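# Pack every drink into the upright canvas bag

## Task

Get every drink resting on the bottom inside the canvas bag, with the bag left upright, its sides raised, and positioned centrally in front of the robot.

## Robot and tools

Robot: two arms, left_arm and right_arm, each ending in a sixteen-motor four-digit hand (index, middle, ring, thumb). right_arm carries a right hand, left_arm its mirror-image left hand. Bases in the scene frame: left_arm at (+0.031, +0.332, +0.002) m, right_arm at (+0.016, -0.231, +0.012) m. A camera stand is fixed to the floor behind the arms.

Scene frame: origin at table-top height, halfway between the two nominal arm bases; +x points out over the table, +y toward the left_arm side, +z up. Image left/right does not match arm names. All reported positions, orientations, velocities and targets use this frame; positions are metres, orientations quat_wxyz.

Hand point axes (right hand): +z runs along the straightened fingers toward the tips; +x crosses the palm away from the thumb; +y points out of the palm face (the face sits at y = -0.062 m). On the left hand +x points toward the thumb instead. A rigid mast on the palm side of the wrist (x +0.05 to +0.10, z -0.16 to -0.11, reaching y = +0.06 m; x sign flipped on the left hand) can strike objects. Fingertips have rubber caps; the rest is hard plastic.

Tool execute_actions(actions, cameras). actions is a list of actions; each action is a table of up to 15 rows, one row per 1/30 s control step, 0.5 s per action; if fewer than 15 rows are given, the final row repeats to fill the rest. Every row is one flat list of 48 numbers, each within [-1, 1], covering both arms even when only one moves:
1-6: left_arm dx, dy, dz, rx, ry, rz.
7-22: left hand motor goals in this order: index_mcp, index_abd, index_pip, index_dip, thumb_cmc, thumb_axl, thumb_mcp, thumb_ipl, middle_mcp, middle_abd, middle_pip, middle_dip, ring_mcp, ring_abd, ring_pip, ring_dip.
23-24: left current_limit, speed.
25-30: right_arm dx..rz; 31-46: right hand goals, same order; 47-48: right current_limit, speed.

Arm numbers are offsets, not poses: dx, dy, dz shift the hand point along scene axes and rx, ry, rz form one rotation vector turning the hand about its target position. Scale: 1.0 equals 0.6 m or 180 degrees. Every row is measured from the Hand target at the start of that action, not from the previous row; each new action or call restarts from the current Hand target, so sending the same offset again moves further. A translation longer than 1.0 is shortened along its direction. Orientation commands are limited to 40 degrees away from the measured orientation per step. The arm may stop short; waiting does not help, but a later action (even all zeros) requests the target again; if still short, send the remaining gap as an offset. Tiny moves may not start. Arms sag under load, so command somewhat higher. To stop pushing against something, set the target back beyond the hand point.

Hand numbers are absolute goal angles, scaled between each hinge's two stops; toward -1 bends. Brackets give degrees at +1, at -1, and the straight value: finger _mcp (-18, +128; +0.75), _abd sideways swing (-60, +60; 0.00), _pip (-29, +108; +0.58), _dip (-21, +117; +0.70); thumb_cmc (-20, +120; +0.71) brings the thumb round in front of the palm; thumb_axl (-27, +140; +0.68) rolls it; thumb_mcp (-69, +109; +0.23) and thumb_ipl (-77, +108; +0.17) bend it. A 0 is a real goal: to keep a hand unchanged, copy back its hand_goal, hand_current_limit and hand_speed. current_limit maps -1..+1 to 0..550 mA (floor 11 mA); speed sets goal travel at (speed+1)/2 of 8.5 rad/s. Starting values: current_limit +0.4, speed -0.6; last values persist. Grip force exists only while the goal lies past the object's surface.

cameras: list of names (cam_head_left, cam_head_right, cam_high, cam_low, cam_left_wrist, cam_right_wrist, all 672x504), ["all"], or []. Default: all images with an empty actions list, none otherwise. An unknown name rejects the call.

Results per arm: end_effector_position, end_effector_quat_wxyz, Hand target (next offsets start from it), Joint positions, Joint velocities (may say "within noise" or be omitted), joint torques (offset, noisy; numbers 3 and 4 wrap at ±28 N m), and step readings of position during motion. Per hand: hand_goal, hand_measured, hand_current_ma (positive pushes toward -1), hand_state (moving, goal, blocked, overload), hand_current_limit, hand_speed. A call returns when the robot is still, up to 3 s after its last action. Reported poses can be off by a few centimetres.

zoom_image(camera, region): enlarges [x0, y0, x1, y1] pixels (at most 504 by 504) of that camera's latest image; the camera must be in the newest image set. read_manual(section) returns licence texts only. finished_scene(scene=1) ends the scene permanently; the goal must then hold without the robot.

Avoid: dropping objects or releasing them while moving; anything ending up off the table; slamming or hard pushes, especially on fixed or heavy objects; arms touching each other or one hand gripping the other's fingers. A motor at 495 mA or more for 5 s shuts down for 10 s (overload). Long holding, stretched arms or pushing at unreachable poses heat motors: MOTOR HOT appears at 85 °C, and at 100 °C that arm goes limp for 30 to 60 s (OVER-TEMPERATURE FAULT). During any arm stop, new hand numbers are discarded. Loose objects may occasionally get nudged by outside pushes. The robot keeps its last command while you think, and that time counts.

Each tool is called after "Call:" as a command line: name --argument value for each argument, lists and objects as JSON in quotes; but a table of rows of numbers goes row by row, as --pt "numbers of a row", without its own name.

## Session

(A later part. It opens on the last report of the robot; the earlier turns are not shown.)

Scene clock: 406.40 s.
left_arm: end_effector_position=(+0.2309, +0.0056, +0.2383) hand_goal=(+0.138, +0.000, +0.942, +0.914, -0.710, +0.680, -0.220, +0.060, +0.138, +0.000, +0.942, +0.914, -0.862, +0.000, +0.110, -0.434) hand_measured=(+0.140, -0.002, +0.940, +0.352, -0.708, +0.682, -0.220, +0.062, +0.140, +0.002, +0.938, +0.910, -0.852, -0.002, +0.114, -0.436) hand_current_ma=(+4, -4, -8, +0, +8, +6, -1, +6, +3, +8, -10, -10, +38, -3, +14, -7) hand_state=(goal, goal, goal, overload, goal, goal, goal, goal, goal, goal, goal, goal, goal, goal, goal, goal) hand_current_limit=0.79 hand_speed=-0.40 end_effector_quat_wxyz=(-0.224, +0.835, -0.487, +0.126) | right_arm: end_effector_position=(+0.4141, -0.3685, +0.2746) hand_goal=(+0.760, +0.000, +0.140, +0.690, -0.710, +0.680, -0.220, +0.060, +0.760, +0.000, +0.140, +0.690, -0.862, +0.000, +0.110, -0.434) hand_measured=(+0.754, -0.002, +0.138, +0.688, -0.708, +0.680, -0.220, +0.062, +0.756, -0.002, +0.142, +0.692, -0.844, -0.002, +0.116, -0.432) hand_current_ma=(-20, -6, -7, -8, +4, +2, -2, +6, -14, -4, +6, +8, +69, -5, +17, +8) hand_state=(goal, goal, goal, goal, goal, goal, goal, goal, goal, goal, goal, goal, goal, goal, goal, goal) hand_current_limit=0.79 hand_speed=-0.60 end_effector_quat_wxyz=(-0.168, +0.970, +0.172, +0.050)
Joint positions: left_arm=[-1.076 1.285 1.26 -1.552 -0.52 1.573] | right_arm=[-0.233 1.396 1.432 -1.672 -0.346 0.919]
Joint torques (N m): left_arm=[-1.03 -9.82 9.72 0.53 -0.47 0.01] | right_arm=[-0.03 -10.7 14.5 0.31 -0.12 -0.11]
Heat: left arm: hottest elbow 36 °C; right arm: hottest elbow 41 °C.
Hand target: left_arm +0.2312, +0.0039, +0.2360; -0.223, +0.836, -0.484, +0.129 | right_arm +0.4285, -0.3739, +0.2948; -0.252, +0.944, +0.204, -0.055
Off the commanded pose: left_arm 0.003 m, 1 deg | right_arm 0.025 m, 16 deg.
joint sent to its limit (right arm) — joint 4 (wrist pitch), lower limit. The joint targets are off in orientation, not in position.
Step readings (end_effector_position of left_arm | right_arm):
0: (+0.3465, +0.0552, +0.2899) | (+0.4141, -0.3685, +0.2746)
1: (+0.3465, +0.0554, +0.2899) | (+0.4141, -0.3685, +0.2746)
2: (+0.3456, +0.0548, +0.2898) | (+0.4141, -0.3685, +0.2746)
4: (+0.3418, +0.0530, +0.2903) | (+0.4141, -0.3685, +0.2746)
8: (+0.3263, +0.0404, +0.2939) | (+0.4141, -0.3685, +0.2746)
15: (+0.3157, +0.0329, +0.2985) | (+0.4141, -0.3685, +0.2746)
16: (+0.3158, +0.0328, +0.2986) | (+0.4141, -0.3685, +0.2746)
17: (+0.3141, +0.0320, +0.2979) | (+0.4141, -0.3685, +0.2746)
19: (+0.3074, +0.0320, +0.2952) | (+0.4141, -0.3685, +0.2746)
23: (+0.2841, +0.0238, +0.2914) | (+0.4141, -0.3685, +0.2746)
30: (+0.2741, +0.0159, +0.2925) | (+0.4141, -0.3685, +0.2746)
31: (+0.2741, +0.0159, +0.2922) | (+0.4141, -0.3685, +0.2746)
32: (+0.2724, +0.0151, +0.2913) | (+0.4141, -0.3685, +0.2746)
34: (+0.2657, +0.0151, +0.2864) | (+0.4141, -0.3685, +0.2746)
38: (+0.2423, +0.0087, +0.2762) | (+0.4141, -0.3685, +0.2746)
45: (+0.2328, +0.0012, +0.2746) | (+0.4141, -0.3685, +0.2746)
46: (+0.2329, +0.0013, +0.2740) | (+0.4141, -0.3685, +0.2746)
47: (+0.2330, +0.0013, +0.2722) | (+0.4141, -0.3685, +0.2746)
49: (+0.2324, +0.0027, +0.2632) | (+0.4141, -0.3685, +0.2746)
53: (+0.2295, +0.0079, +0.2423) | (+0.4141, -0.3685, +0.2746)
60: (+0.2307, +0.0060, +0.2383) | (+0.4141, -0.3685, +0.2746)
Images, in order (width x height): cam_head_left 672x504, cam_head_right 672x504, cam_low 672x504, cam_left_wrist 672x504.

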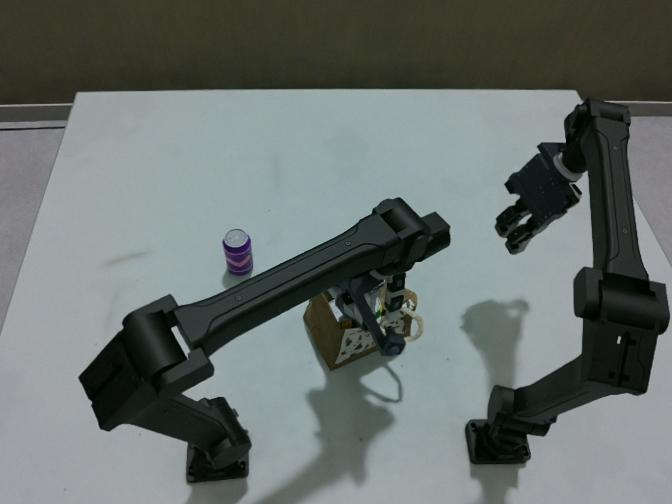

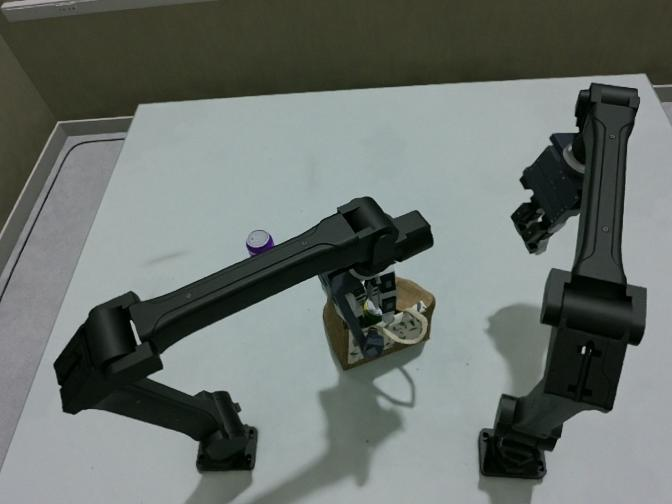

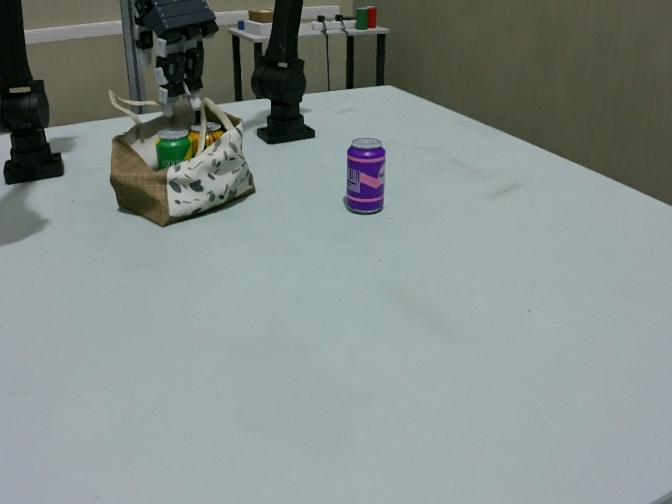

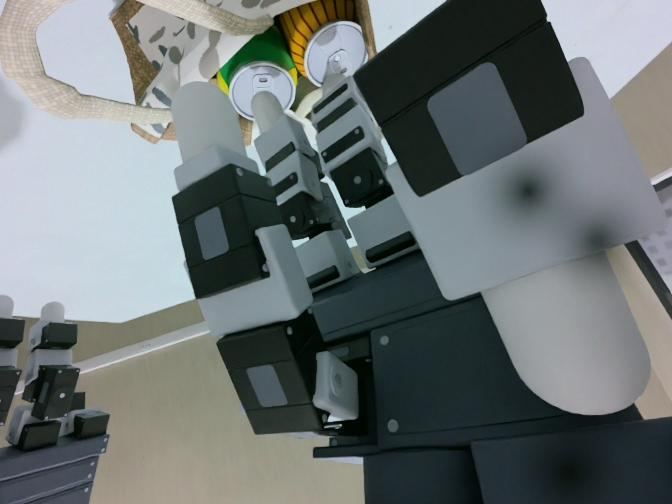

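Call:
execute_actions --actions '[[[0,0,-0.055,0,0,0,0.137,0,0.942,0.913,-0.71,0.68,-0.22,0.06,0.137,0,0.942,0.913,-0.863,0,0.11,-0.435,0.79,-0.4,0,0,0,0,0,0,0.76,0,0.14,0.69,-0.71,0.68,-0.22,0.06,0.76,0,0.14,0.69,-0.863,0,0.11,-0.435,0.79,-0.6]],[[0.0743,0.0378,0,0,0,0,0.137,0,0.942,0.913,-0.71,0.68,-0.22,0.06,0.137,0,0.942,0.913,-0.863,0,0.11,-0.435,0.79,-0.4,0,0,0,0,0,0,0.76,0,0.14,0.69,-0.71,0.68,-0.22,0.06,0.76,0,0.14,0.69,-0.863,0,0.11,-0.435,0.79,-0.6]],[[0.0743,0.0378,0.01,0,0,0,0.137,0,0.942,0.913,-0.71,0.68,-0.22,0.06,0.137,0,0.942,0.913,-0.863,0,0.11,-0.435,0.79,-0.4,0,0,0,0,0,0,0.76,0,0.14,0.69,-0.71,0.68,-0.22,0.06,0.76,0,0.14,0.69,-0.863,0,0.11,-0.435,0.79,-0.6]],[[0.0743,0.0378,0.02,0,0,0,0.137,0,0.942,0.913,-0.71,0.68,-0.22,0.06,0.137,0,0.942,0.913,-0.863,0,0.11,-0.435,0.79,-0.4,0,0,0,0,0,0,0.76,0,0.14,0.69,-0.71,0.68,-0.22,0.06,0.76,0,0.14,0.69,-0.863,0,0.11,-0.435,0.79,-0.6]]]' --cameras '["cam_head_left","cam_head_right","cam_low","cam_left_wrist"]'

Call:
zoom_image --camera "cam_low" --region '[90, 60, 290, 240]'

Scene clock: 409.53 s.
left_arm: end_effector_position=(+0.3402, +0.0746, +0.2079) hand_goal=(+0.138, +0.000, +0.942, +0.914, -0.710, +0.680, -0.220, +0.060, +0.138, +0.000, +0.942, +0.914, -0.862, +0.000, +0.110, -0.434) hand_measured=(+0.116, +0.002, +0.930, +0.260, -0.708, +0.682, -0.220, +0.062, +0.068, +0.008, +0.896, +0.890, -0.852, -0.002, +0.114, -0.436) hand_current_ma=(-85, +2, -40, +0, +8, +6, -1, +6, -314, +23, -181, -92, +40, -3, +14, -7) hand_state=(blocked, goal, goal, overload, goal, goal, goal, goal, blocked, goal, blocked, blocked, goal, goal, goal, goal) hand_current_limit=0.79 hand_speed=-0.40 end_effector_quat_wxyz=(-0.217, +0.834, -0.494, +0.112) | right_arm: end_effector_position=(+0.4141, -0.3685, +0.2746) hand_goal=(+0.760, +0.000, +0.140, +0.690, -0.710, +0.680, -0.220, +0.060, +0.760, +0.000, +0.140, +0.690, -0.862, +0.000, +0.110, -0.434) hand_measured=(+0.754, -0.002, +0.138, +0.688, -0.708, +0.680, -0.220, +0.062, +0.756, -0.002, +0.142, +0.692, -0.844, -0.002, +0.116, -0.432) hand_current_ma=(-20, -6, -7, -8, +4, +2, -2, +6, -14, -4, +6, +8, +69, -5, +17, +8) hand_state=(goal, goal, goal, goal, goal, goal, goal, goal, goal, goal, goal, goal, goal, goal, goal, goal) hand_current_limit=0.79 hand_speed=-0.60 end_effector_quat_wxyz=(-0.168, +0.970, +0.172, +0.050)
Joint positions: left_arm=[-0.718 1.315 1.206 -1.295 -0.467 1.986] | right_arm=[-0.233 1.396 1.432 -1.672 -0.346 0.919]
Joint torques (N m): left_arm=[1.14 -8.23 15.09 0.8 -1.07 0.3] | right_arm=[0.32 -10.75 14.65 0.39 -0.1 -0.11]
Heat: left arm: hottest elbow 36 °C; right arm: hottest elbow 42 °C.
Hand target: left_arm +0.3649, +0.0720, +0.2210; -0.223, +0.836, -0.484, +0.129 | right_arm +0.4285, -0.3739, +0.2948; -0.252, +0.944, +0.204, -0.055
Off the commanded pose: left_arm 0.028 m, 2 deg | right_arm 0.025 m, 16 deg.
joint sent to its limit (right arm) — joint 4 (wrist pitch), lower limit. The joint targets are off in orientation, not in position.
Step readings (end_effector_position of left_arm | right_arm):
0: (+0.2309, +0.0055, +0.2383) | (+0.4141, -0.3685, +0.2746)
1: (+0.2310, +0.0054, +0.2379) | (+0.4141, -0.3685, +0.2746)
2: (+0.2315, +0.0047, +0.2362) | (+0.4141, -0.3685, +0.2746)
4: (+0.2322, +0.0036, +0.2286) | (+0.4141, -0.3685, +0.2746)
8: (+0.2297, +0.0079, +0.2112) | (+0.4141, -0.3685, +0.2746)
15: (+0.2319, +0.0054, +0.2103) | (+0.4141, -0.3685, +0.2746)
16: (+0.2322, +0.0052, +0.2104) | (+0.4141, -0.3685, +0.2746)
17: (+0.2336, +0.0049, +0.2103) | (+0.4141, -0.3685, +0.2746)
19: (+0.2421, +0.0064, +0.2101) | (+0.4141, -0.3685, +0.2746)
23: (+0.2664, +0.0189, +0.2100) | (+0.4141, -0.3685, +0.2746)
30: (+0.2767, +0.0258, +0.2100) | (+0.4141, -0.3685, +0.2746)
31: (+0.2767, +0.0260, +0.2100) | (+0.4141, -0.3685, +0.2746)
32: (+0.2786, +0.0270, +0.2100) | (+0.4141, -0.3685, +0.2746)
34: (+0.2850, +0.0303, +0.2101) | (+0.4141, -0.3685, +0.2746)
38: (+0.3062, +0.0472, +0.2103) | (+0.4141, -0.3685, +0.2746)
45: (+0.3135, +0.0545, +0.2099) | (+0.4141, -0.3685, +0.2746)
46: (+0.3134, +0.0544, +0.2097) | (+0.4141, -0.3685, +0.2746)
47: (+0.3140, +0.0549, +0.2094) | (+0.4141, -0.3685, +0.2746)
49: (+0.3190, +0.0590, +0.2083) | (+0.4141, -0.3685, +0.2746)
53: (+0.3348, +0.0707, +0.2082) | (+0.4141, -0.3685, +0.2746)
60: (+0.3406, +0.0741, +0.2076) | (+0.4141, -0.3685, +0.2746)
Images, in order (width x height): cam_head_left 672x504, cam_head_right 672x504, cam_low 672x504, cam_left_wrist 672x504.

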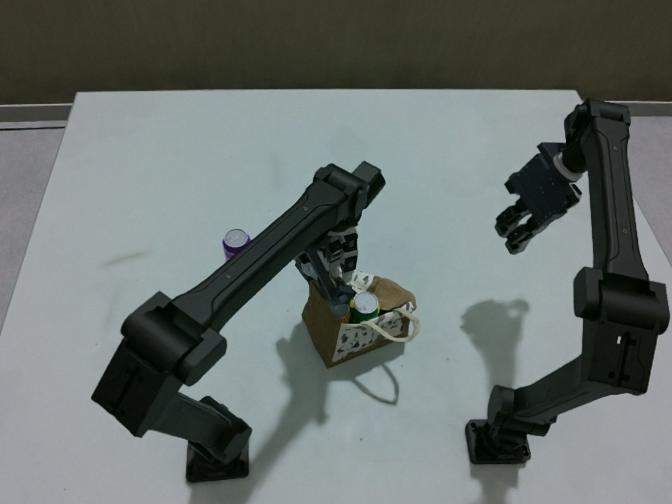

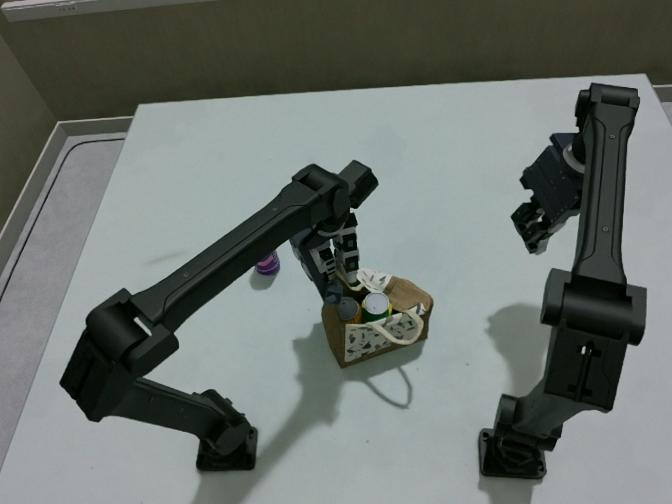

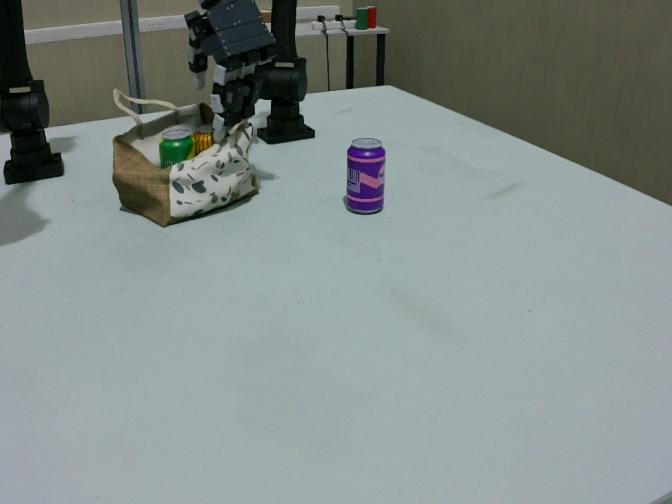

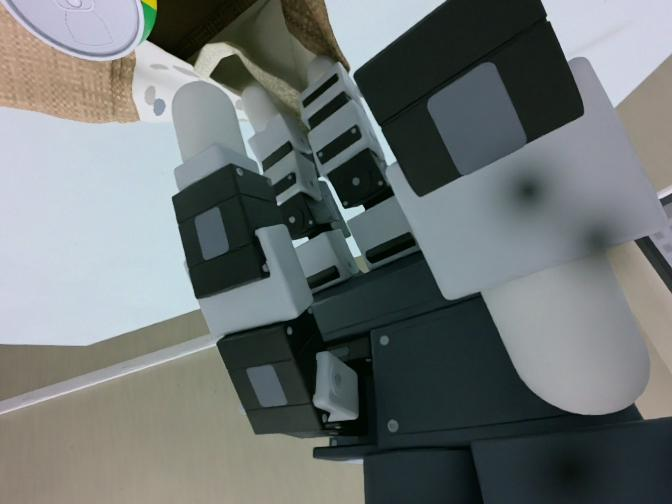

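Scaled by 2.520.

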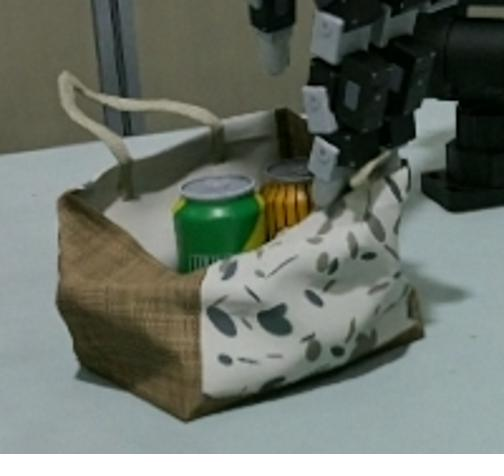

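Call:
execute_actions --actions '[[[0.01,0.005,0.07,0,0,0,0.137,0,0.942,0.913,-0.71,0.68,-0.22,0.06,0.137,0,0.942,0.913,-0.863,0,0.11,-0.435,0.79,-0.4,0,0,0,0,0,0,0.76,0,0.14,0.69,-0.71,0.68,-0.22,0.06,0.76,0,0.14,0.69,-0.863,0,0.11,-0.435,0.79,-0.6]],[[0.0,0.0,0.07,0,0,0,0.137,0,0.942,0.913,-0.71,0.68,-0.22,0.06,0.137,0,0.942,0.913,-0.863,0,0.11,-0.435,0.79,-0.4,0,0,0,0,0,0,0.76,0,0.14,0.69,-0.71,0.68,-0.22,0.06,0.76,0,0.14,0.69,-0.863,0,0.11,-0.435,0.79,-0.6]]]' --cameras '["cam_head_left","cam_head_right","cam_low","cam_left_wrist"]'

Call:
zoom_image --camera "cam_low" --region '[90, 60, 290, 240]'

Call:
zoom_image --camera "cam_head_left" --region '[280, 240, 440, 380]'

Scene clock: 411.13 s.
left_arm: end_effector_position=(+0.3602, +0.0788, +0.2949) hand_goal=(+0.138, +0.000, +0.942, +0.914, -0.710, +0.680, -0.220, +0.060, +0.138, +0.000, +0.942, +0.914, -0.862, +0.000, +0.110, -0.434) hand_measured=(+0.136, +0.002, +0.938, +0.260, -0.708, +0.682, -0.220, +0.062, +0.136, +0.004, +0.938, +0.910, -0.852, -0.002, +0.114, -0.436) hand_current_ma=(-6, +5, -10, +0, +8, +6, -1, +6, -6, +8, -13, -11, +40, -3, +14, -7) hand_state=(goal, goal, goal, overload, goal, goal, goal, goal, goal, goal, goal, goal, goal, goal, goal, goal) hand_current_limit=0.79 hand_speed=-0.40 end_effector_quat_wxyz=(-0.223, +0.836, -0.485, +0.124) | right_arm: end_effector_position=(+0.4141, -0.3685, +0.2746) hand_goal=(+0.760, +0.000, +0.140, +0.690, -0.710, +0.680, -0.220, +0.060, +0.760, +0.000, +0.140, +0.690, -0.862, +0.000, +0.110, -0.434) hand_measured=(+0.754, -0.002, +0.138, +0.688, -0.708, +0.680, -0.220, +0.062, +0.756, -0.002, +0.142, +0.692, -0.844, -0.002, +0.116, -0.432) hand_current_ma=(-20, -6, -7, -8, +4, +2, -2, +6, -14, -4, +6, +8, +69, -5, +17, +8) hand_state=(goal, goal, goal, goal, goal, goal, goal, goal, goal, goal, goal, goal, goal, goal, goal, goal) hand_current_limit=0.79 hand_speed=-0.60 end_effector_quat_wxyz=(-0.168, +0.970, +0.172, +0.050)
Joint positions: left_arm=[-0.685 1.329 1.445 -1.482 -0.477 2.012] | right_arm=[-0.233 1.396 1.432 -1.672 -0.346 0.919]
Joint torques (N m): left_arm=[-0.15 -8.64 14.64 -0.12 -0.41 0.22] | right_arm=[-0.15 -10.34 14.56 0.43 -0.15 -0.08]
Heat: left arm: hottest elbow 36 °C; right arm: hottest elbow 42 °C.
Hand target: left_arm +0.3709, +0.0751, +0.3049; -0.223, +0.836, -0.484, +0.129 | right_arm +0.4285, -0.3739, +0.2948; -0.252, +0.944, +0.204, -0.055
Off the commanded pose: left_arm 0.015 m, 1 deg | right_arm 0.025 m, 16 deg.
joint sent to its limit (right arm) — joint 4 (wrist pitch), lower limit. The joint targets are off in orientation, not in position.
Step readings (end_effector_position of left_arm | right_arm):
0: (+0.3403, +0.0746, +0.2077) | (+0.4141, -0.3685, +0.2746)
1: (+0.3405, +0.0744, +0.2082) | (+0.4141, -0.3685, +0.2746)
2: (+0.3406, +0.0743, +0.2098) | (+0.4141, -0.3685, +0.2746)
4: (+0.3419, +0.0740, +0.2166) | (+0.4141, -0.3685, +0.2746)
8: (+0.3521, +0.0746, +0.2391) | (+0.4141, -0.3685, +0.2746)
15: (+0.3609, +0.0782, +0.2530) | (+0.4141, -0.3685, +0.2746)
16: (+0.3604, +0.0785, +0.2529) | (+0.4141, -0.3685, +0.2746)
17: (+0.3591, +0.0795, +0.2544) | (+0.4141, -0.3685, +0.2746)
19: (+0.3572, +0.0811, +0.2611) | (+0.4141, -0.3685, +0.2746)
23: (+0.3599, +0.0790, +0.2841) | (+0.4141, -0.3685, +0.2746)
30: (+0.3608, +0.0783, +0.2956) | (+0.4141, -0.3685, +0.2746)
Images, in order (width x height): cam_head_left 672x504, cam_head_right 672x504, cam_low 672x504, cam_left_wrist 672x504.

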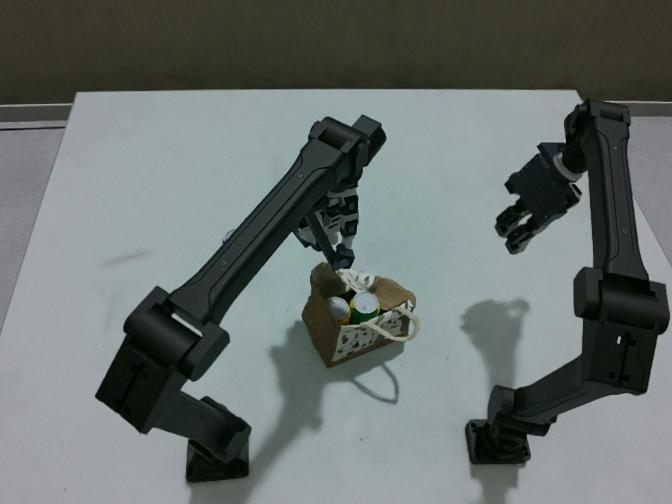

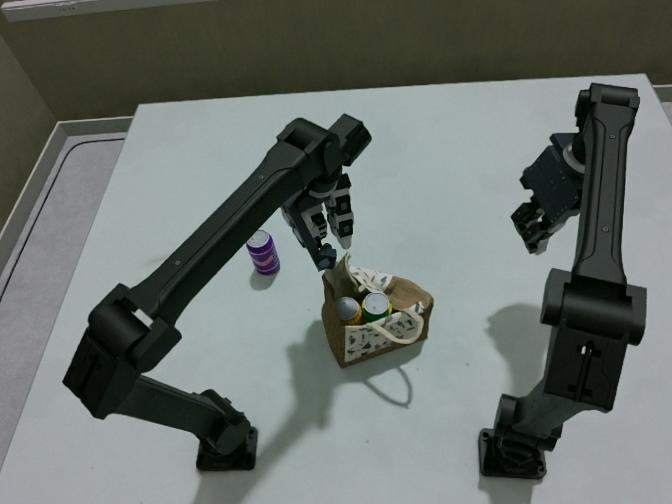

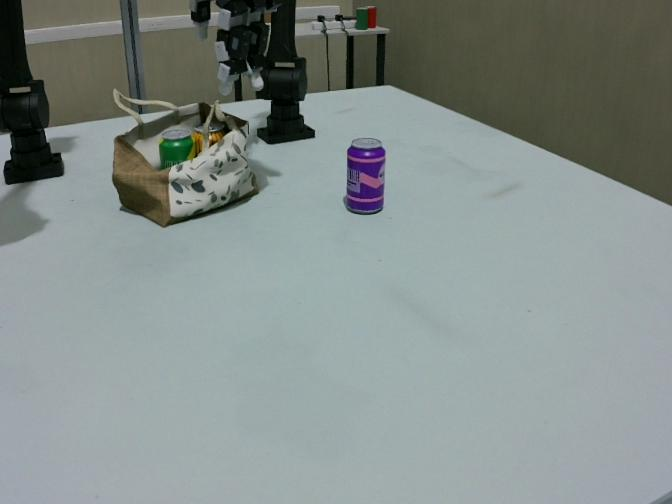

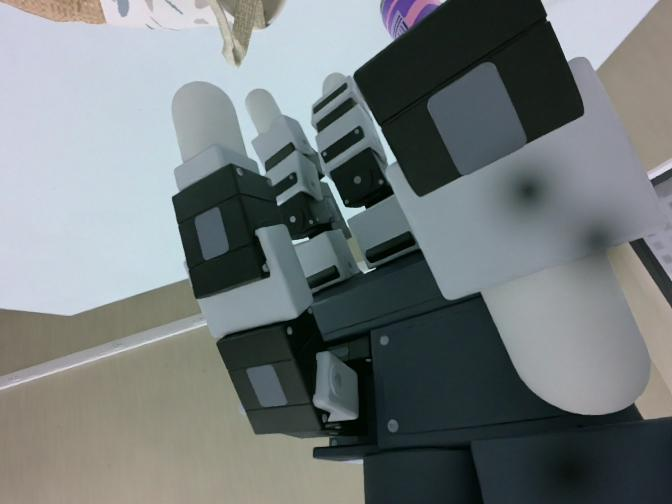

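Scaled by 2.520.

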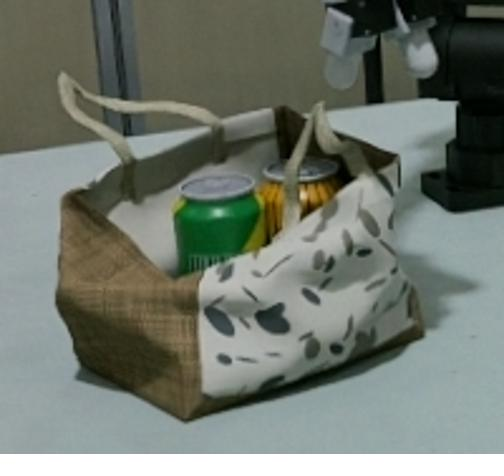

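Scaled by 3.150.

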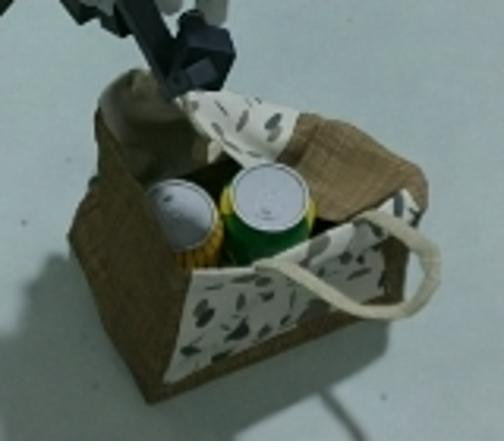

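Call:
execute_actions --actions '[[[0.0775,0,-0.01,0,0,0,0.137,0,0.942,0.913,0,0.68,0.23,0.17,0.205,0,-0.007,0.116,-0.863,0,0.11,-0.435,0.79,-0.4,0,0,0,0,0,0,0.76,0,0.14,0.69,-0.71,0.68,-0.22,0.06,0.76,0,0.14,0.69,-0.863,0,0.11,-0.435,0.79,-0.6]],[[0.0775,0,-0.05,0,0,0,-0.75,0,0.11,0.913,0,0.68,0.23,0.17,0.205,0,-0.007,0.116,-0.863,0,0.11,-0.435,0.79,-0.4,0,0,0,0,0,0,0.76,0,0.14,0.69,-0.71,0.68,-0.22,0.06,0.76,0,0.14,0.69,-0.863,0,0.11,-0.435,0.79,-0.6]],[[0,0,-0.08,0,0,0,-0.75,0,0.11,0.913,0,0.68,0.23,0.17,0.205,0,-0.007,0.116,-0.863,0,0.11,-0.435,0.79,-0.4,0,0,0,0,0,0,0.76,0,0.14,0.69,-0.71,0.68,-0.22,0.06,0.76,0,0.14,0.69,-0.863,0,0.11,-0.435,0.79,-0.6]],[[0,0,-0.08,0,0,0,-0.75,0,0.11,0.913,0,0.68,0.23,0.17,0.205,0,-0.007,0.116,-0.863,0,0.11,-0.435,0.79,-0.4,0,0,0,0,0,0,0.76,0,0.14,0.69,-0.71,0.68,-0.22,0.06,0.76,0,0.14,0.69,-0.863,0,0.11,-0.435,0.79,-0.6]]]' --cameras '["cam_head_left","cam_head_right","cam_low","cam_left_wrist"]'

Call:
zoom_image --camera "cam_low" --region '[90, 60, 290, 240]'

Call:
zoom_image --camera "cam_head_left" --region '[280, 240, 440, 380]'

Scene clock: 415.47 s.
left_arm: end_effector_position=(+0.4610, +0.0739, +0.1821) hand_goal=(-0.750, +0.000, +0.110, +0.914, +0.000, +0.680, +0.230, +0.170, +0.206, +0.000, -0.006, +0.116, -0.862, +0.000, +0.110, -0.434) hand_measured=(-0.732, +0.002, +0.116, +0.260, -0.006, +0.682, +0.222, +0.166, +0.206, +0.002, +0.000, +0.120, -0.852, -0.002, +0.114, -0.436) hand_current_ma=(+74, +5, +20, +0, -19, +5, -33, -13, +1, +6, +19, +12, +40, -3, +14, -7) hand_state=(goal, goal, goal, overload, goal, goal, goal, goal, goal, goal, goal, goal, goal, goal, goal, goal) hand_current_limit=0.79 hand_speed=-0.40 end_effector_quat_wxyz=(-0.228, +0.844, -0.468, +0.131) | right_arm: end_effector_position=(+0.4141, -0.3685, +0.2746) hand_goal=(+0.760, +0.000, +0.140, +0.690, -0.710, +0.680, -0.220, +0.060, +0.760, +0.000, +0.140, +0.690, -0.862, +0.000, +0.110, -0.434) hand_measured=(+0.754, -0.002, +0.138, +0.688, -0.708, +0.680, -0.220, +0.062, +0.756, -0.002, +0.142, +0.692, -0.844, -0.002, +0.116, -0.432) hand_current_ma=(-20, -6, -7, -8, +4, +2, -2, +6, -14, -4, +6, +8, +69, -5, +17, +8) hand_state=(goal, goal, goal, goal, goal, goal, goal, goal, goal, goal, goal, goal, goal, goal, goal, goal) hand_current_limit=0.79 hand_speed=-0.60 end_effector_quat_wxyz=(-0.168, +0.970, +0.172, +0.050)
Joint positions: left_arm=[-0.568 1.539 1.363 -1.126 -0.465 2.103] | right_arm=[-0.233 1.396 1.432 -1.672 -0.346 0.919]
Joint torques (N m): left_arm=[-0.5 -12.92 10.19 0.91 -0.13 0.17] | right_arm=[0.38 -11.16 14.48 0.43 -0.13 -0.1]
Heat: left arm: hottest elbow 36 °C; right arm: hottest elbow 42 °C.
Hand target: left_arm +0.4640, +0.0750, +0.1730; -0.223, +0.836, -0.483, +0.129 | right_arm +0.4285, -0.3739, +0.2948; -0.252, +0.944, +0.204, -0.055
Off the commanded pose: left_arm 0.010 m, 2 deg | right_arm 0.025 m, 16 deg.
joint sent to its limit (left arm) — joint 6 (wrist roll), upper limit. The joint targets still meet the commanded pose.
joint sent to its limit (right arm) — joint 4 (wrist pitch), lower limit. The joint targets are off in orientation, not in position.
Step readings (end_effector_position of left_arm | right_arm):
0: (+0.3602, +0.0788, +0.2949) | (+0.4141, -0.3685, +0.2746)
1: (+0.3604, +0.0788, +0.2947) | (+0.4141, -0.3685, +0.2746)
2: (+0.3621, +0.0799, +0.2949) | (+0.4141, -0.3685, +0.2746)
4: (+0.3701, +0.0793, +0.2954) | (+0.4141, -0.3685, +0.2746)
8: (+0.3951, +0.0807, +0.2914) | (+0.4141, -0.3685, +0.2746)
15: (+0.4034, +0.0839, +0.2810) | (+0.4141, -0.3685, +0.2746)
16: (+0.4037, +0.0838, +0.2813) | (+0.4141, -0.3685, +0.2746)
17: (+0.4057, +0.0835, +0.2814) | (+0.4141, -0.3685, +0.2746)
19: (+0.4155, +0.0806, +0.2814) | (+0.4141, -0.3685, +0.2746)
23: (+0.4379, +0.0790, +0.2707) | (+0.4141, -0.3685, +0.2746)
30: (+0.4479, +0.0821, +0.2516) | (+0.4141, -0.3685, +0.2746)
31: (+0.4482, +0.0819, +0.2517) | (+0.4141, -0.3685, +0.2746)
32: (+0.4502, +0.0807, +0.2520) | (+0.4141, -0.3685, +0.2746)
34: (+0.4580, +0.0761, +0.2514) | (+0.4141, -0.3685, +0.2746)
38: (+0.4614, +0.0739, +0.2391) | (+0.4141, -0.3685, +0.2746)
45: (+0.4604, +0.0744, +0.2307) | (+0.4141, -0.3685, +0.2746)
46: (+0.4608, +0.0741, +0.2304) | (+0.4141, -0.3685, +0.2746)
47: (+0.4620, +0.0734, +0.2279) | (+0.4141, -0.3685, +0.2746)
49: (+0.4640, +0.0722, +0.2183) | (+0.4141, -0.3685, +0.2746)
53: (+0.4578, +0.0758, +0.1918) | (+0.4141, -0.3685, +0.2746)
60: (+0.4603, +0.0744, +0.1819) | (+0.4141, -0.3685, +0.2746)
Images, in order (width x height): cam_head_left 672x504, cam_head_right 672x504, cam_low 672x504, cam_left_wrist 672x504.

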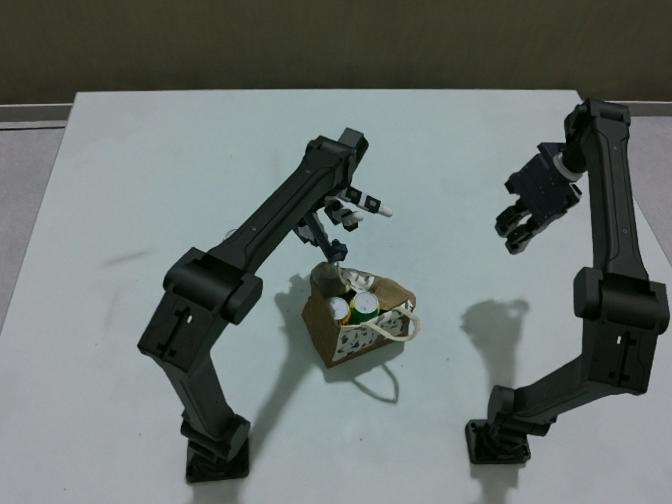

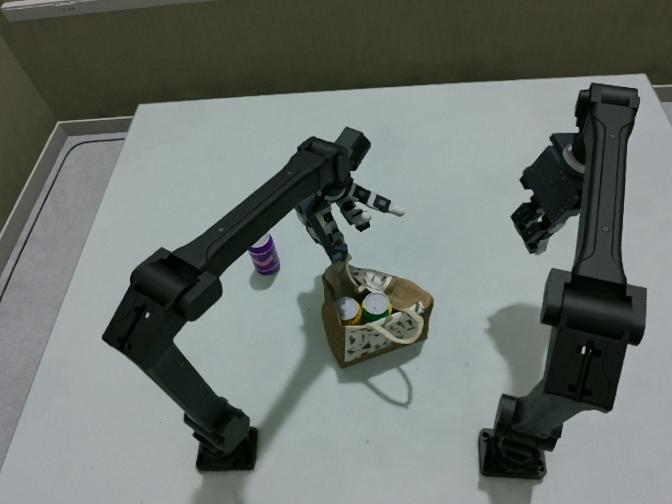

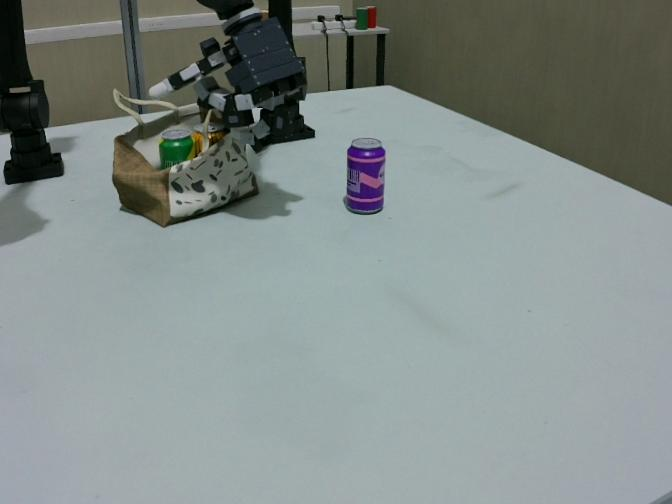

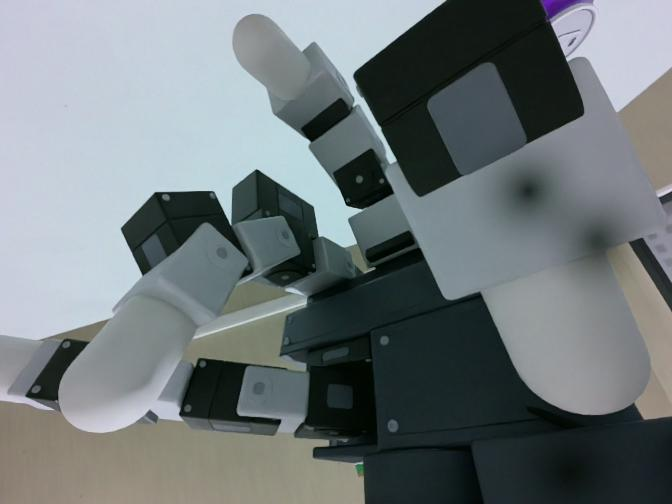

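Scaled by 2.520.

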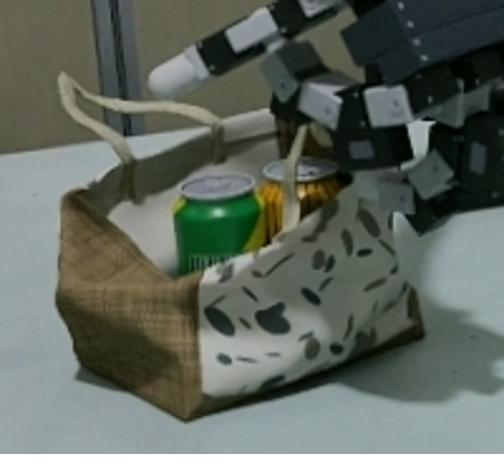

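Scaled by 3.150.

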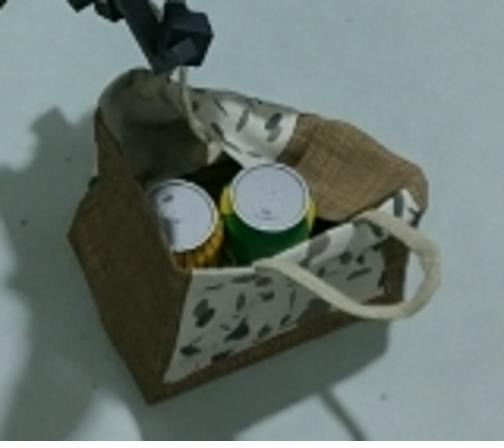

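Call:
execute_actions --actions '[[[-0.0483,-0.0266,-0.0,0,0,0,-0.75,0,0.11,0.913,0,0.68,0.23,0.17,0.205,0,-0.007,0.116,-0.863,0,0.11,-0.435,0.79,-0.4,0,0,0,0,0,0,0.76,0,0.14,0.69,-0.71,0.68,-0.22,0.06,0.76,0,0.14,0.69,-0.863,0,0.11,-0.435,0.79,-0.6]],[[-0.0483,-0.0266,0,0,0,0,-0.75,0,0.11,0.913,0,0.68,0.23,0.17,0.205,0,-0.007,0.116,-0.863,0,0.11,-0.435,0.79,-0.4,0,0,0,0,0,0,0.76,0,0.14,0.69,-0.71,0.68,-0.22,0.06,0.76,0,0.14,0.69,-0.863,0,0.11,-0.435,0.79,-0.6]]]' --cameras '["cam_head_left","cam_head_right","cam_low","cam_left_wrist"]'

Call:
zoom_image --camera "cam_low" --region '[90, 60, 290, 240]'

Call:
zoom_image --camera "cam_head_right" --region '[300, 240, 460, 380]'

Call:
zoom_image --camera "cam_left_wrist" --region '[100, 0, 400, 260]'

Scene clock: 417.43 s.
left_arm: end_effector_position=(+0.4107, +0.0406, +0.1734) hand_goal=(-0.750, +0.000, +0.110, +0.914, +0.000, +0.680, +0.230, +0.170, +0.206, +0.000, -0.006, +0.116, -0.862, +0.000, +0.110, -0.434) hand_measured=(-0.732, +0.002, +0.116, +0.260, -0.006, +0.682, +0.222, +0.166, +0.208, +0.002, +0.000, +0.120, -0.852, -0.002, +0.114, -0.436) hand_current_ma=(+74, +5, +20, +0, -19, +5, -33, -13, +4, +6, +19, +12, +40, -3, +14, -7) hand_state=(goal, goal, goal, overload, goal, goal, goal, goal, goal, goal, goal, goal, goal, goal, goal, goal) hand_current_limit=0.79 hand_speed=-0.40 end_effector_quat_wxyz=(-0.222, +0.835, -0.486, +0.133) | right_arm: end_effector_position=(+0.4141, -0.3685, +0.2746) hand_goal=(+0.760, +0.000, +0.140, +0.690, -0.710, +0.680, -0.220, +0.060, +0.760, +0.000, +0.140, +0.690, -0.862, +0.000, +0.110, -0.434) hand_measured=(+0.754, -0.002, +0.138, +0.688, -0.708, +0.680, -0.220, +0.062, +0.756, -0.002, +0.142, +0.692, -0.844, -0.002, +0.116, -0.432) hand_current_ma=(-20, -6, -7, -8, +4, +2, -2, +6, -14, -4, +6, +8, +69, -5, +17, +8) hand_state=(goal, goal, goal, goal, goal, goal, goal, goal, goal, goal, goal, goal, goal, goal, goal, goal) hand_current_limit=0.79 hand_speed=-0.60 end_effector_quat_wxyz=(-0.168, +0.970, +0.172, +0.050)
Joint positions: left_arm=[-0.684 1.496 1.294 -1.144 -0.477 2.02] | right_arm=[-0.233 1.396 1.432 -1.672 -0.346 0.919]
Joint torques (N m): left_arm=[-0.97 -14.15 9.55 -0.01 -0.38 -0.03] | right_arm=[-0.44 -10.87 14.61 0.43 -0.17 -0.07]
Heat: left arm: hottest elbow 36 °C; right arm: hottest elbow 42 °C.
Hand target: left_arm +0.4060, +0.0431, +0.1729; -0.223, +0.836, -0.484, +0.129 | right_arm +0.4285, -0.3739, +0.2948; -0.252, +0.944, +0.204, -0.055
Off the commanded pose: left_arm 0.005 m, 1 deg | right_arm 0.025 m, 16 deg.
joint sent to its limit (right arm) — joint 4 (wrist pitch), lower limit. The joint targets are off in orientation, not in position.
Step readings (end_effector_position of left_arm | right_arm):
0: (+0.4610, +0.0739, +0.1821) | (+0.4141, -0.3685, +0.2746)
1: (+0.4610, +0.0739, +0.1821) | (+0.4141, -0.3685, +0.2746)
2: (+0.4604, +0.0739, +0.1814) | (+0.4141, -0.3685, +0.2746)
4: (+0.4570, +0.0737, +0.1785) | (+0.4141, -0.3685, +0.2746)
8: (+0.4444, +0.0684, +0.1699) | (+0.4141, -0.3685, +0.2746)
15: (+0.4372, +0.0602, +0.1688) | (+0.4141, -0.3685, +0.2746)
16: (+0.4372, +0.0599, +0.1692) | (+0.4141, -0.3685, +0.2746)
17: (+0.4360, +0.0589, +0.1695) | (+0.4141, -0.3685, +0.2746)
19: (+0.4320, +0.0582, +0.1698) | (+0.4141, -0.3685, +0.2746)
23: (+0.4178, +0.0504, +0.1710) | (+0.4141, -0.3685, +0.2746)
30: (+0.4104, +0.0407, +0.1734) | (+0.4141, -0.3685, +0.2746)
Images, in order (width x height): cam_head_left 672x504, cam_head_right 672x504, cam_low 672x504, cam_left_wrist 672x504.

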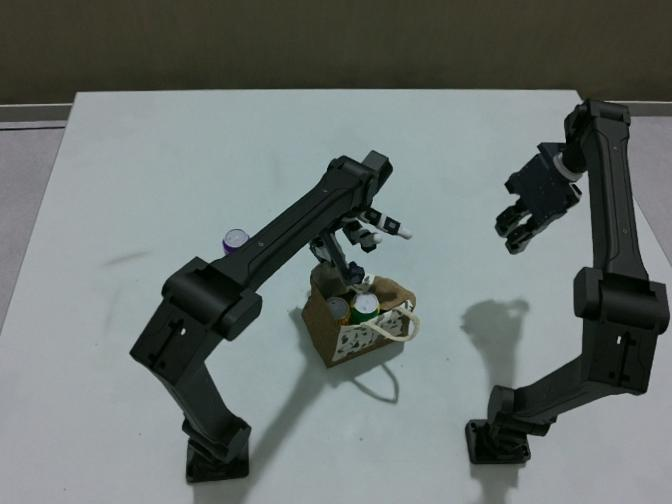

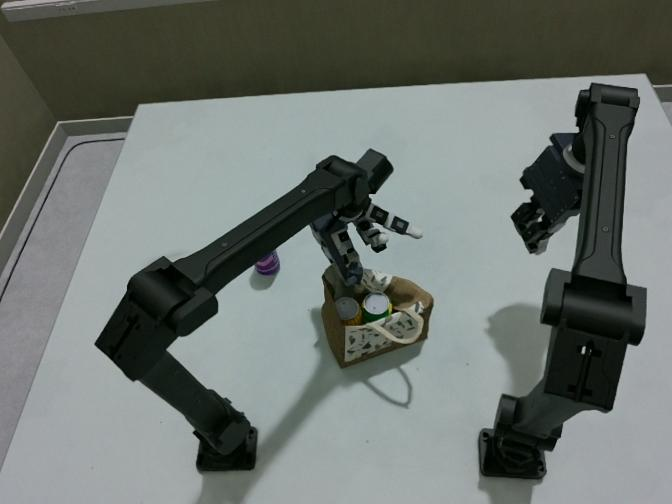

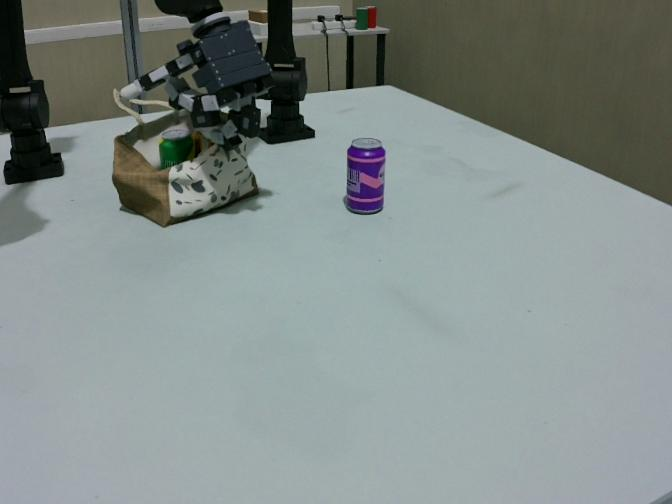

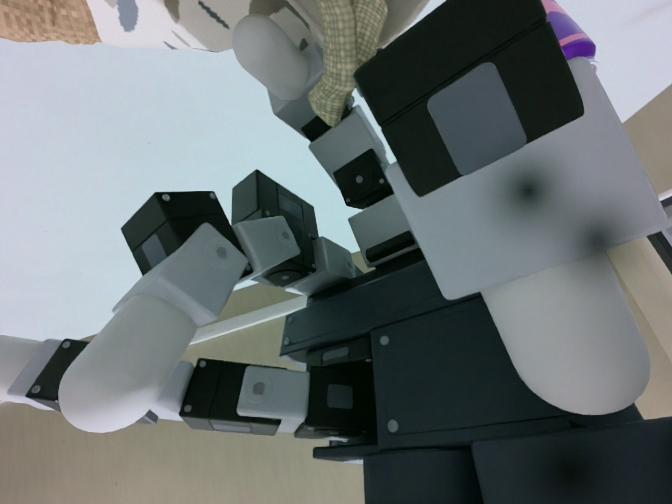

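Scaled by 2.520.

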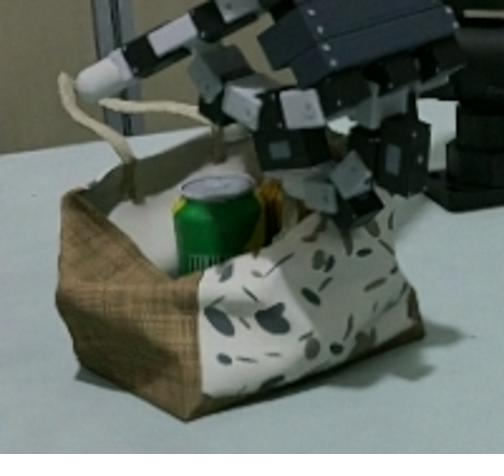

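Scaled by 3.150.

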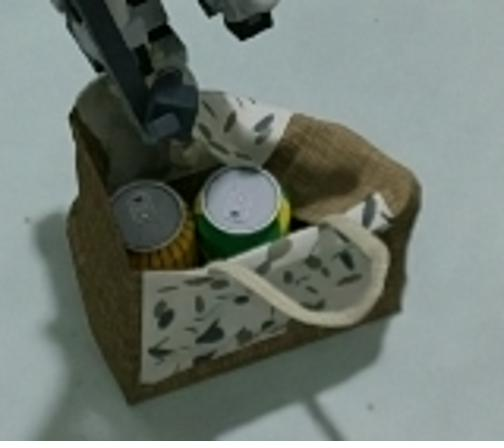

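Scaled by 1.680.

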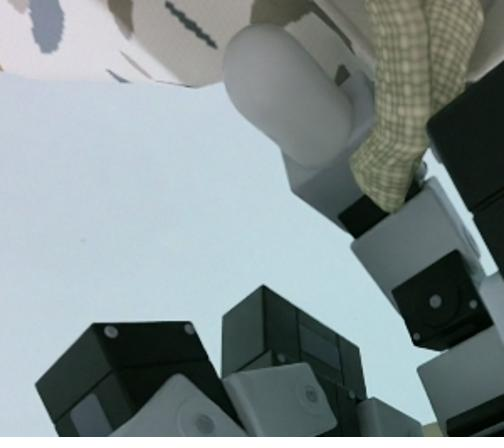

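Call:
execute_actions --actions '[[[0.042,0.051,0,0,0,0,-0.75,0,0.11,0.913,0,0.68,0.23,0.17,0.205,0,-0.007,0.116,-0.863,0,0.11,-0.435,0.79,-0.4,0,0,0,0,0,0,0.76,0,0.14,0.69,-0.71,0.68,-0.22,0.06,0.76,0,0.14,0.69,-0.863,0,0.11,-0.435,0.79,-0.6]],[[0,0,0,0,0,0,-0.75,0,0.11,0.913,0,0.68,0.23,0.17,0.205,0,-0.007,0.116,-0.863,0,0.11,-0.435,0.79,-0.4,0,0,0,0,0,0,0.76,0,0.14,0.69,-0.71,0.68,-0.22,0.06,0.76,0,0.14,0.69,-0.863,0,0.11,-0.435,0.79,-0.6]]]' --cameras '["cam_head_left","cam_head_right","cam_low","cam_left_wrist"]'

Call:
zoom_image --camera "cam_low" --region '[90, 60, 290, 240]'

Call:
zoom_image --camera "cam_left_wrist" --region '[100, 0, 400, 260]'

Scene clock: 419.50 s.
left_arm: end_effector_position=(+0.4332, +0.0730, +0.1724) hand_goal=(-0.750, +0.000, +0.110, +0.914, +0.000, +0.680, +0.230, +0.170, +0.206, +0.000, -0.006, +0.116, -0.862, +0.000, +0.110, -0.434) hand_measured=(-0.732, +0.002, +0.116, +0.260, -0.006, +0.682, +0.222, +0.166, +0.208, +0.002, -0.002, +0.118, -0.852, -0.002, +0.114, -0.436) hand_current_ma=(+74, +5, +20, +0, -18, +5, -33, -13, +4, +6, +10, +8, +40, -3, +14, -7) hand_state=(goal, goal, goal, overload, goal, goal, goal, goal, goal, goal, goal, goal, goal, goal, goal, goal) hand_current_limit=0.79 hand_speed=-0.40 end_effector_quat_wxyz=(-0.224, +0.839, -0.479, +0.126) | right_arm: end_effector_position=(+0.4141, -0.3685, +0.2746) hand_goal=(+0.760, +0.000, +0.140, +0.690, -0.710, +0.680, -0.220, +0.060, +0.760, +0.000, +0.140, +0.690, -0.862, +0.000, +0.110, -0.434) hand_measured=(+0.754, -0.002, +0.138, +0.688, -0.708, +0.680, -0.220, +0.062, +0.756, -0.002, +0.142, +0.692, -0.844, -0.002, +0.116, -0.432) hand_current_ma=(-20, -6, -7, -8, +4, +2, -2, +6, -14, -4, +6, +8, +69, -5, +17, +8) hand_state=(goal, goal, goal, goal, goal, goal, goal, goal, goal, goal, goal, goal, goal, goal, goal, goal) hand_current_limit=0.79 hand_speed=-0.60 end_effector_quat_wxyz=(-0.168, +0.970, +0.172, +0.050)
Joint positions: left_arm=[-0.598 1.496 1.291 -1.118 -0.462 2.093] | right_arm=[-0.233 1.396 1.432 -1.672 -0.346 0.919]
Joint torques (N m): left_arm=[-0.79 -14.15 9.63 0.79 -0.12 0.24] | right_arm=[-0.15 -10.64 14.56 0.69 -0.15 -0.09]
Heat: left arm: hottest elbow 36 °C; right arm: hottest elbow 42 °C.
Hand target: left_arm +0.4311, +0.0736, +0.1729; -0.223, +0.836, -0.484, +0.129 | right_arm +0.4285, -0.3739, +0.2948; -0.252, +0.944, +0.204, -0.055
Off the commanded pose: left_arm 0.002 m, 1 deg | right_arm 0.025 m, 16 deg.
joint sent to its limit (right arm) — joint 4 (wrist pitch), lower limit. The joint targets are off in orientation, not in position.
Step readings (end_effector_position of left_arm | right_arm):
0: (+0.4107, +0.0405, +0.1734) | (+0.4141, -0.3685, +0.2746)
1: (+0.4107, +0.0406, +0.1734) | (+0.4141, -0.3685, +0.2746)
2: (+0.4108, +0.0411, +0.1734) | (+0.4141, -0.3685, +0.2746)
4: (+0.4131, +0.0444, +0.1732) | (+0.4141, -0.3685, +0.2746)
8: (+0.4254, +0.0609, +0.1724) | (+0.4141, -0.3685, +0.2746)
15: (+0.4334, +0.0729, +0.1725) | (+0.4141, -0.3685, +0.2746)
16: (+0.4334, +0.0729, +0.1725) | (+0.4141, -0.3685, +0.2746)
17: (+0.4333, +0.0730, +0.1724) | (+0.4141, -0.3685, +0.2746)
19: (+0.4333, +0.0730, +0.1724) | (+0.4141, -0.3685, +0.2746)
23: (+0.4332, +0.0730, +0.1724) | (+0.4141, -0.3685, +0.2746)
30: (+0.4332, +0.0730, +0.1724) | (+0.4141, -0.3685, +0.2746)
Images, in order (width x height): cam_head_left 672x504, cam_head_right 672x504, cam_low 672x504, cam_left_wrist 672x504.

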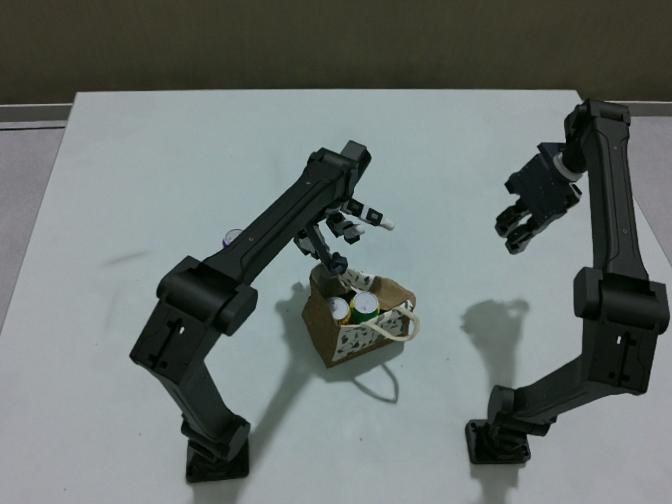

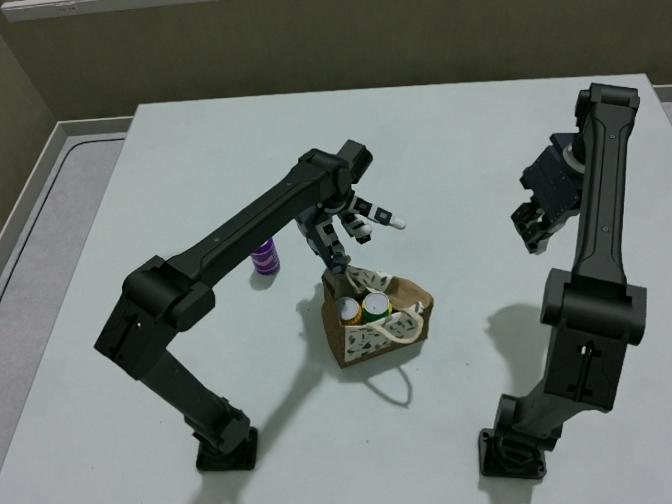

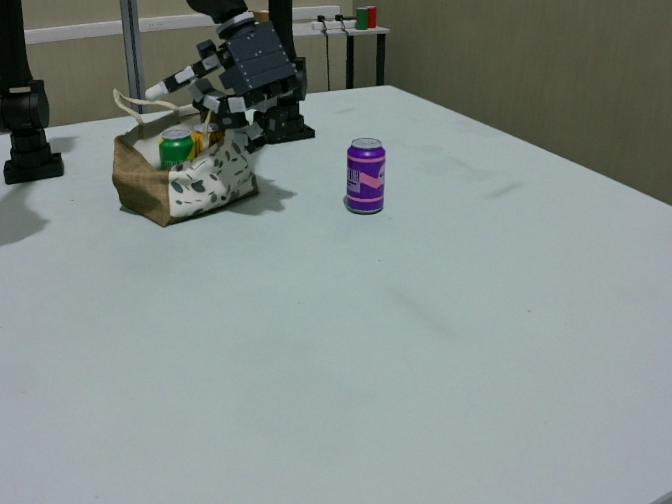

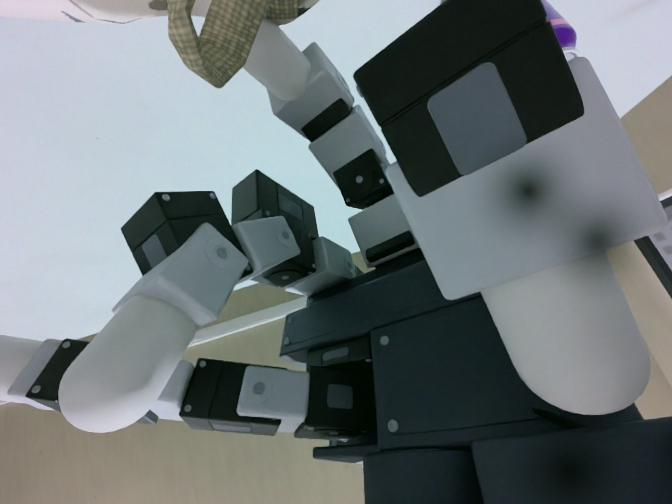

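Scaled by 2.520.

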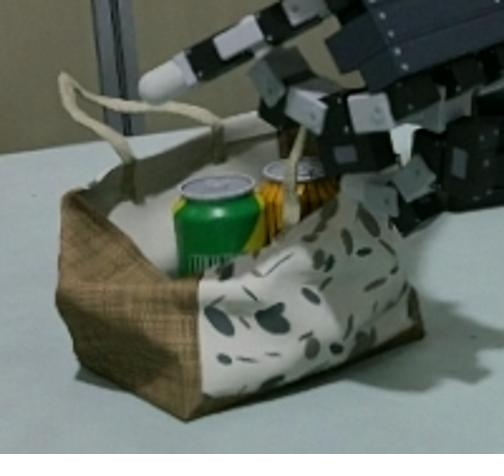

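Scaled by 1.680.

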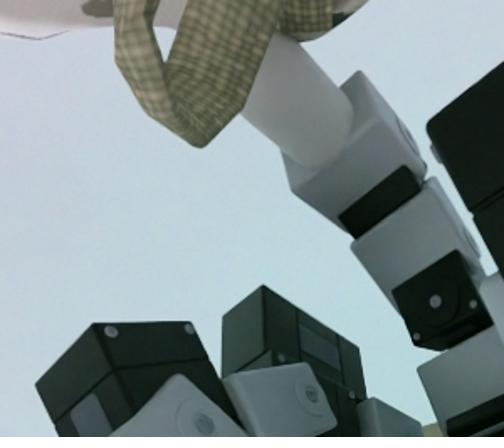

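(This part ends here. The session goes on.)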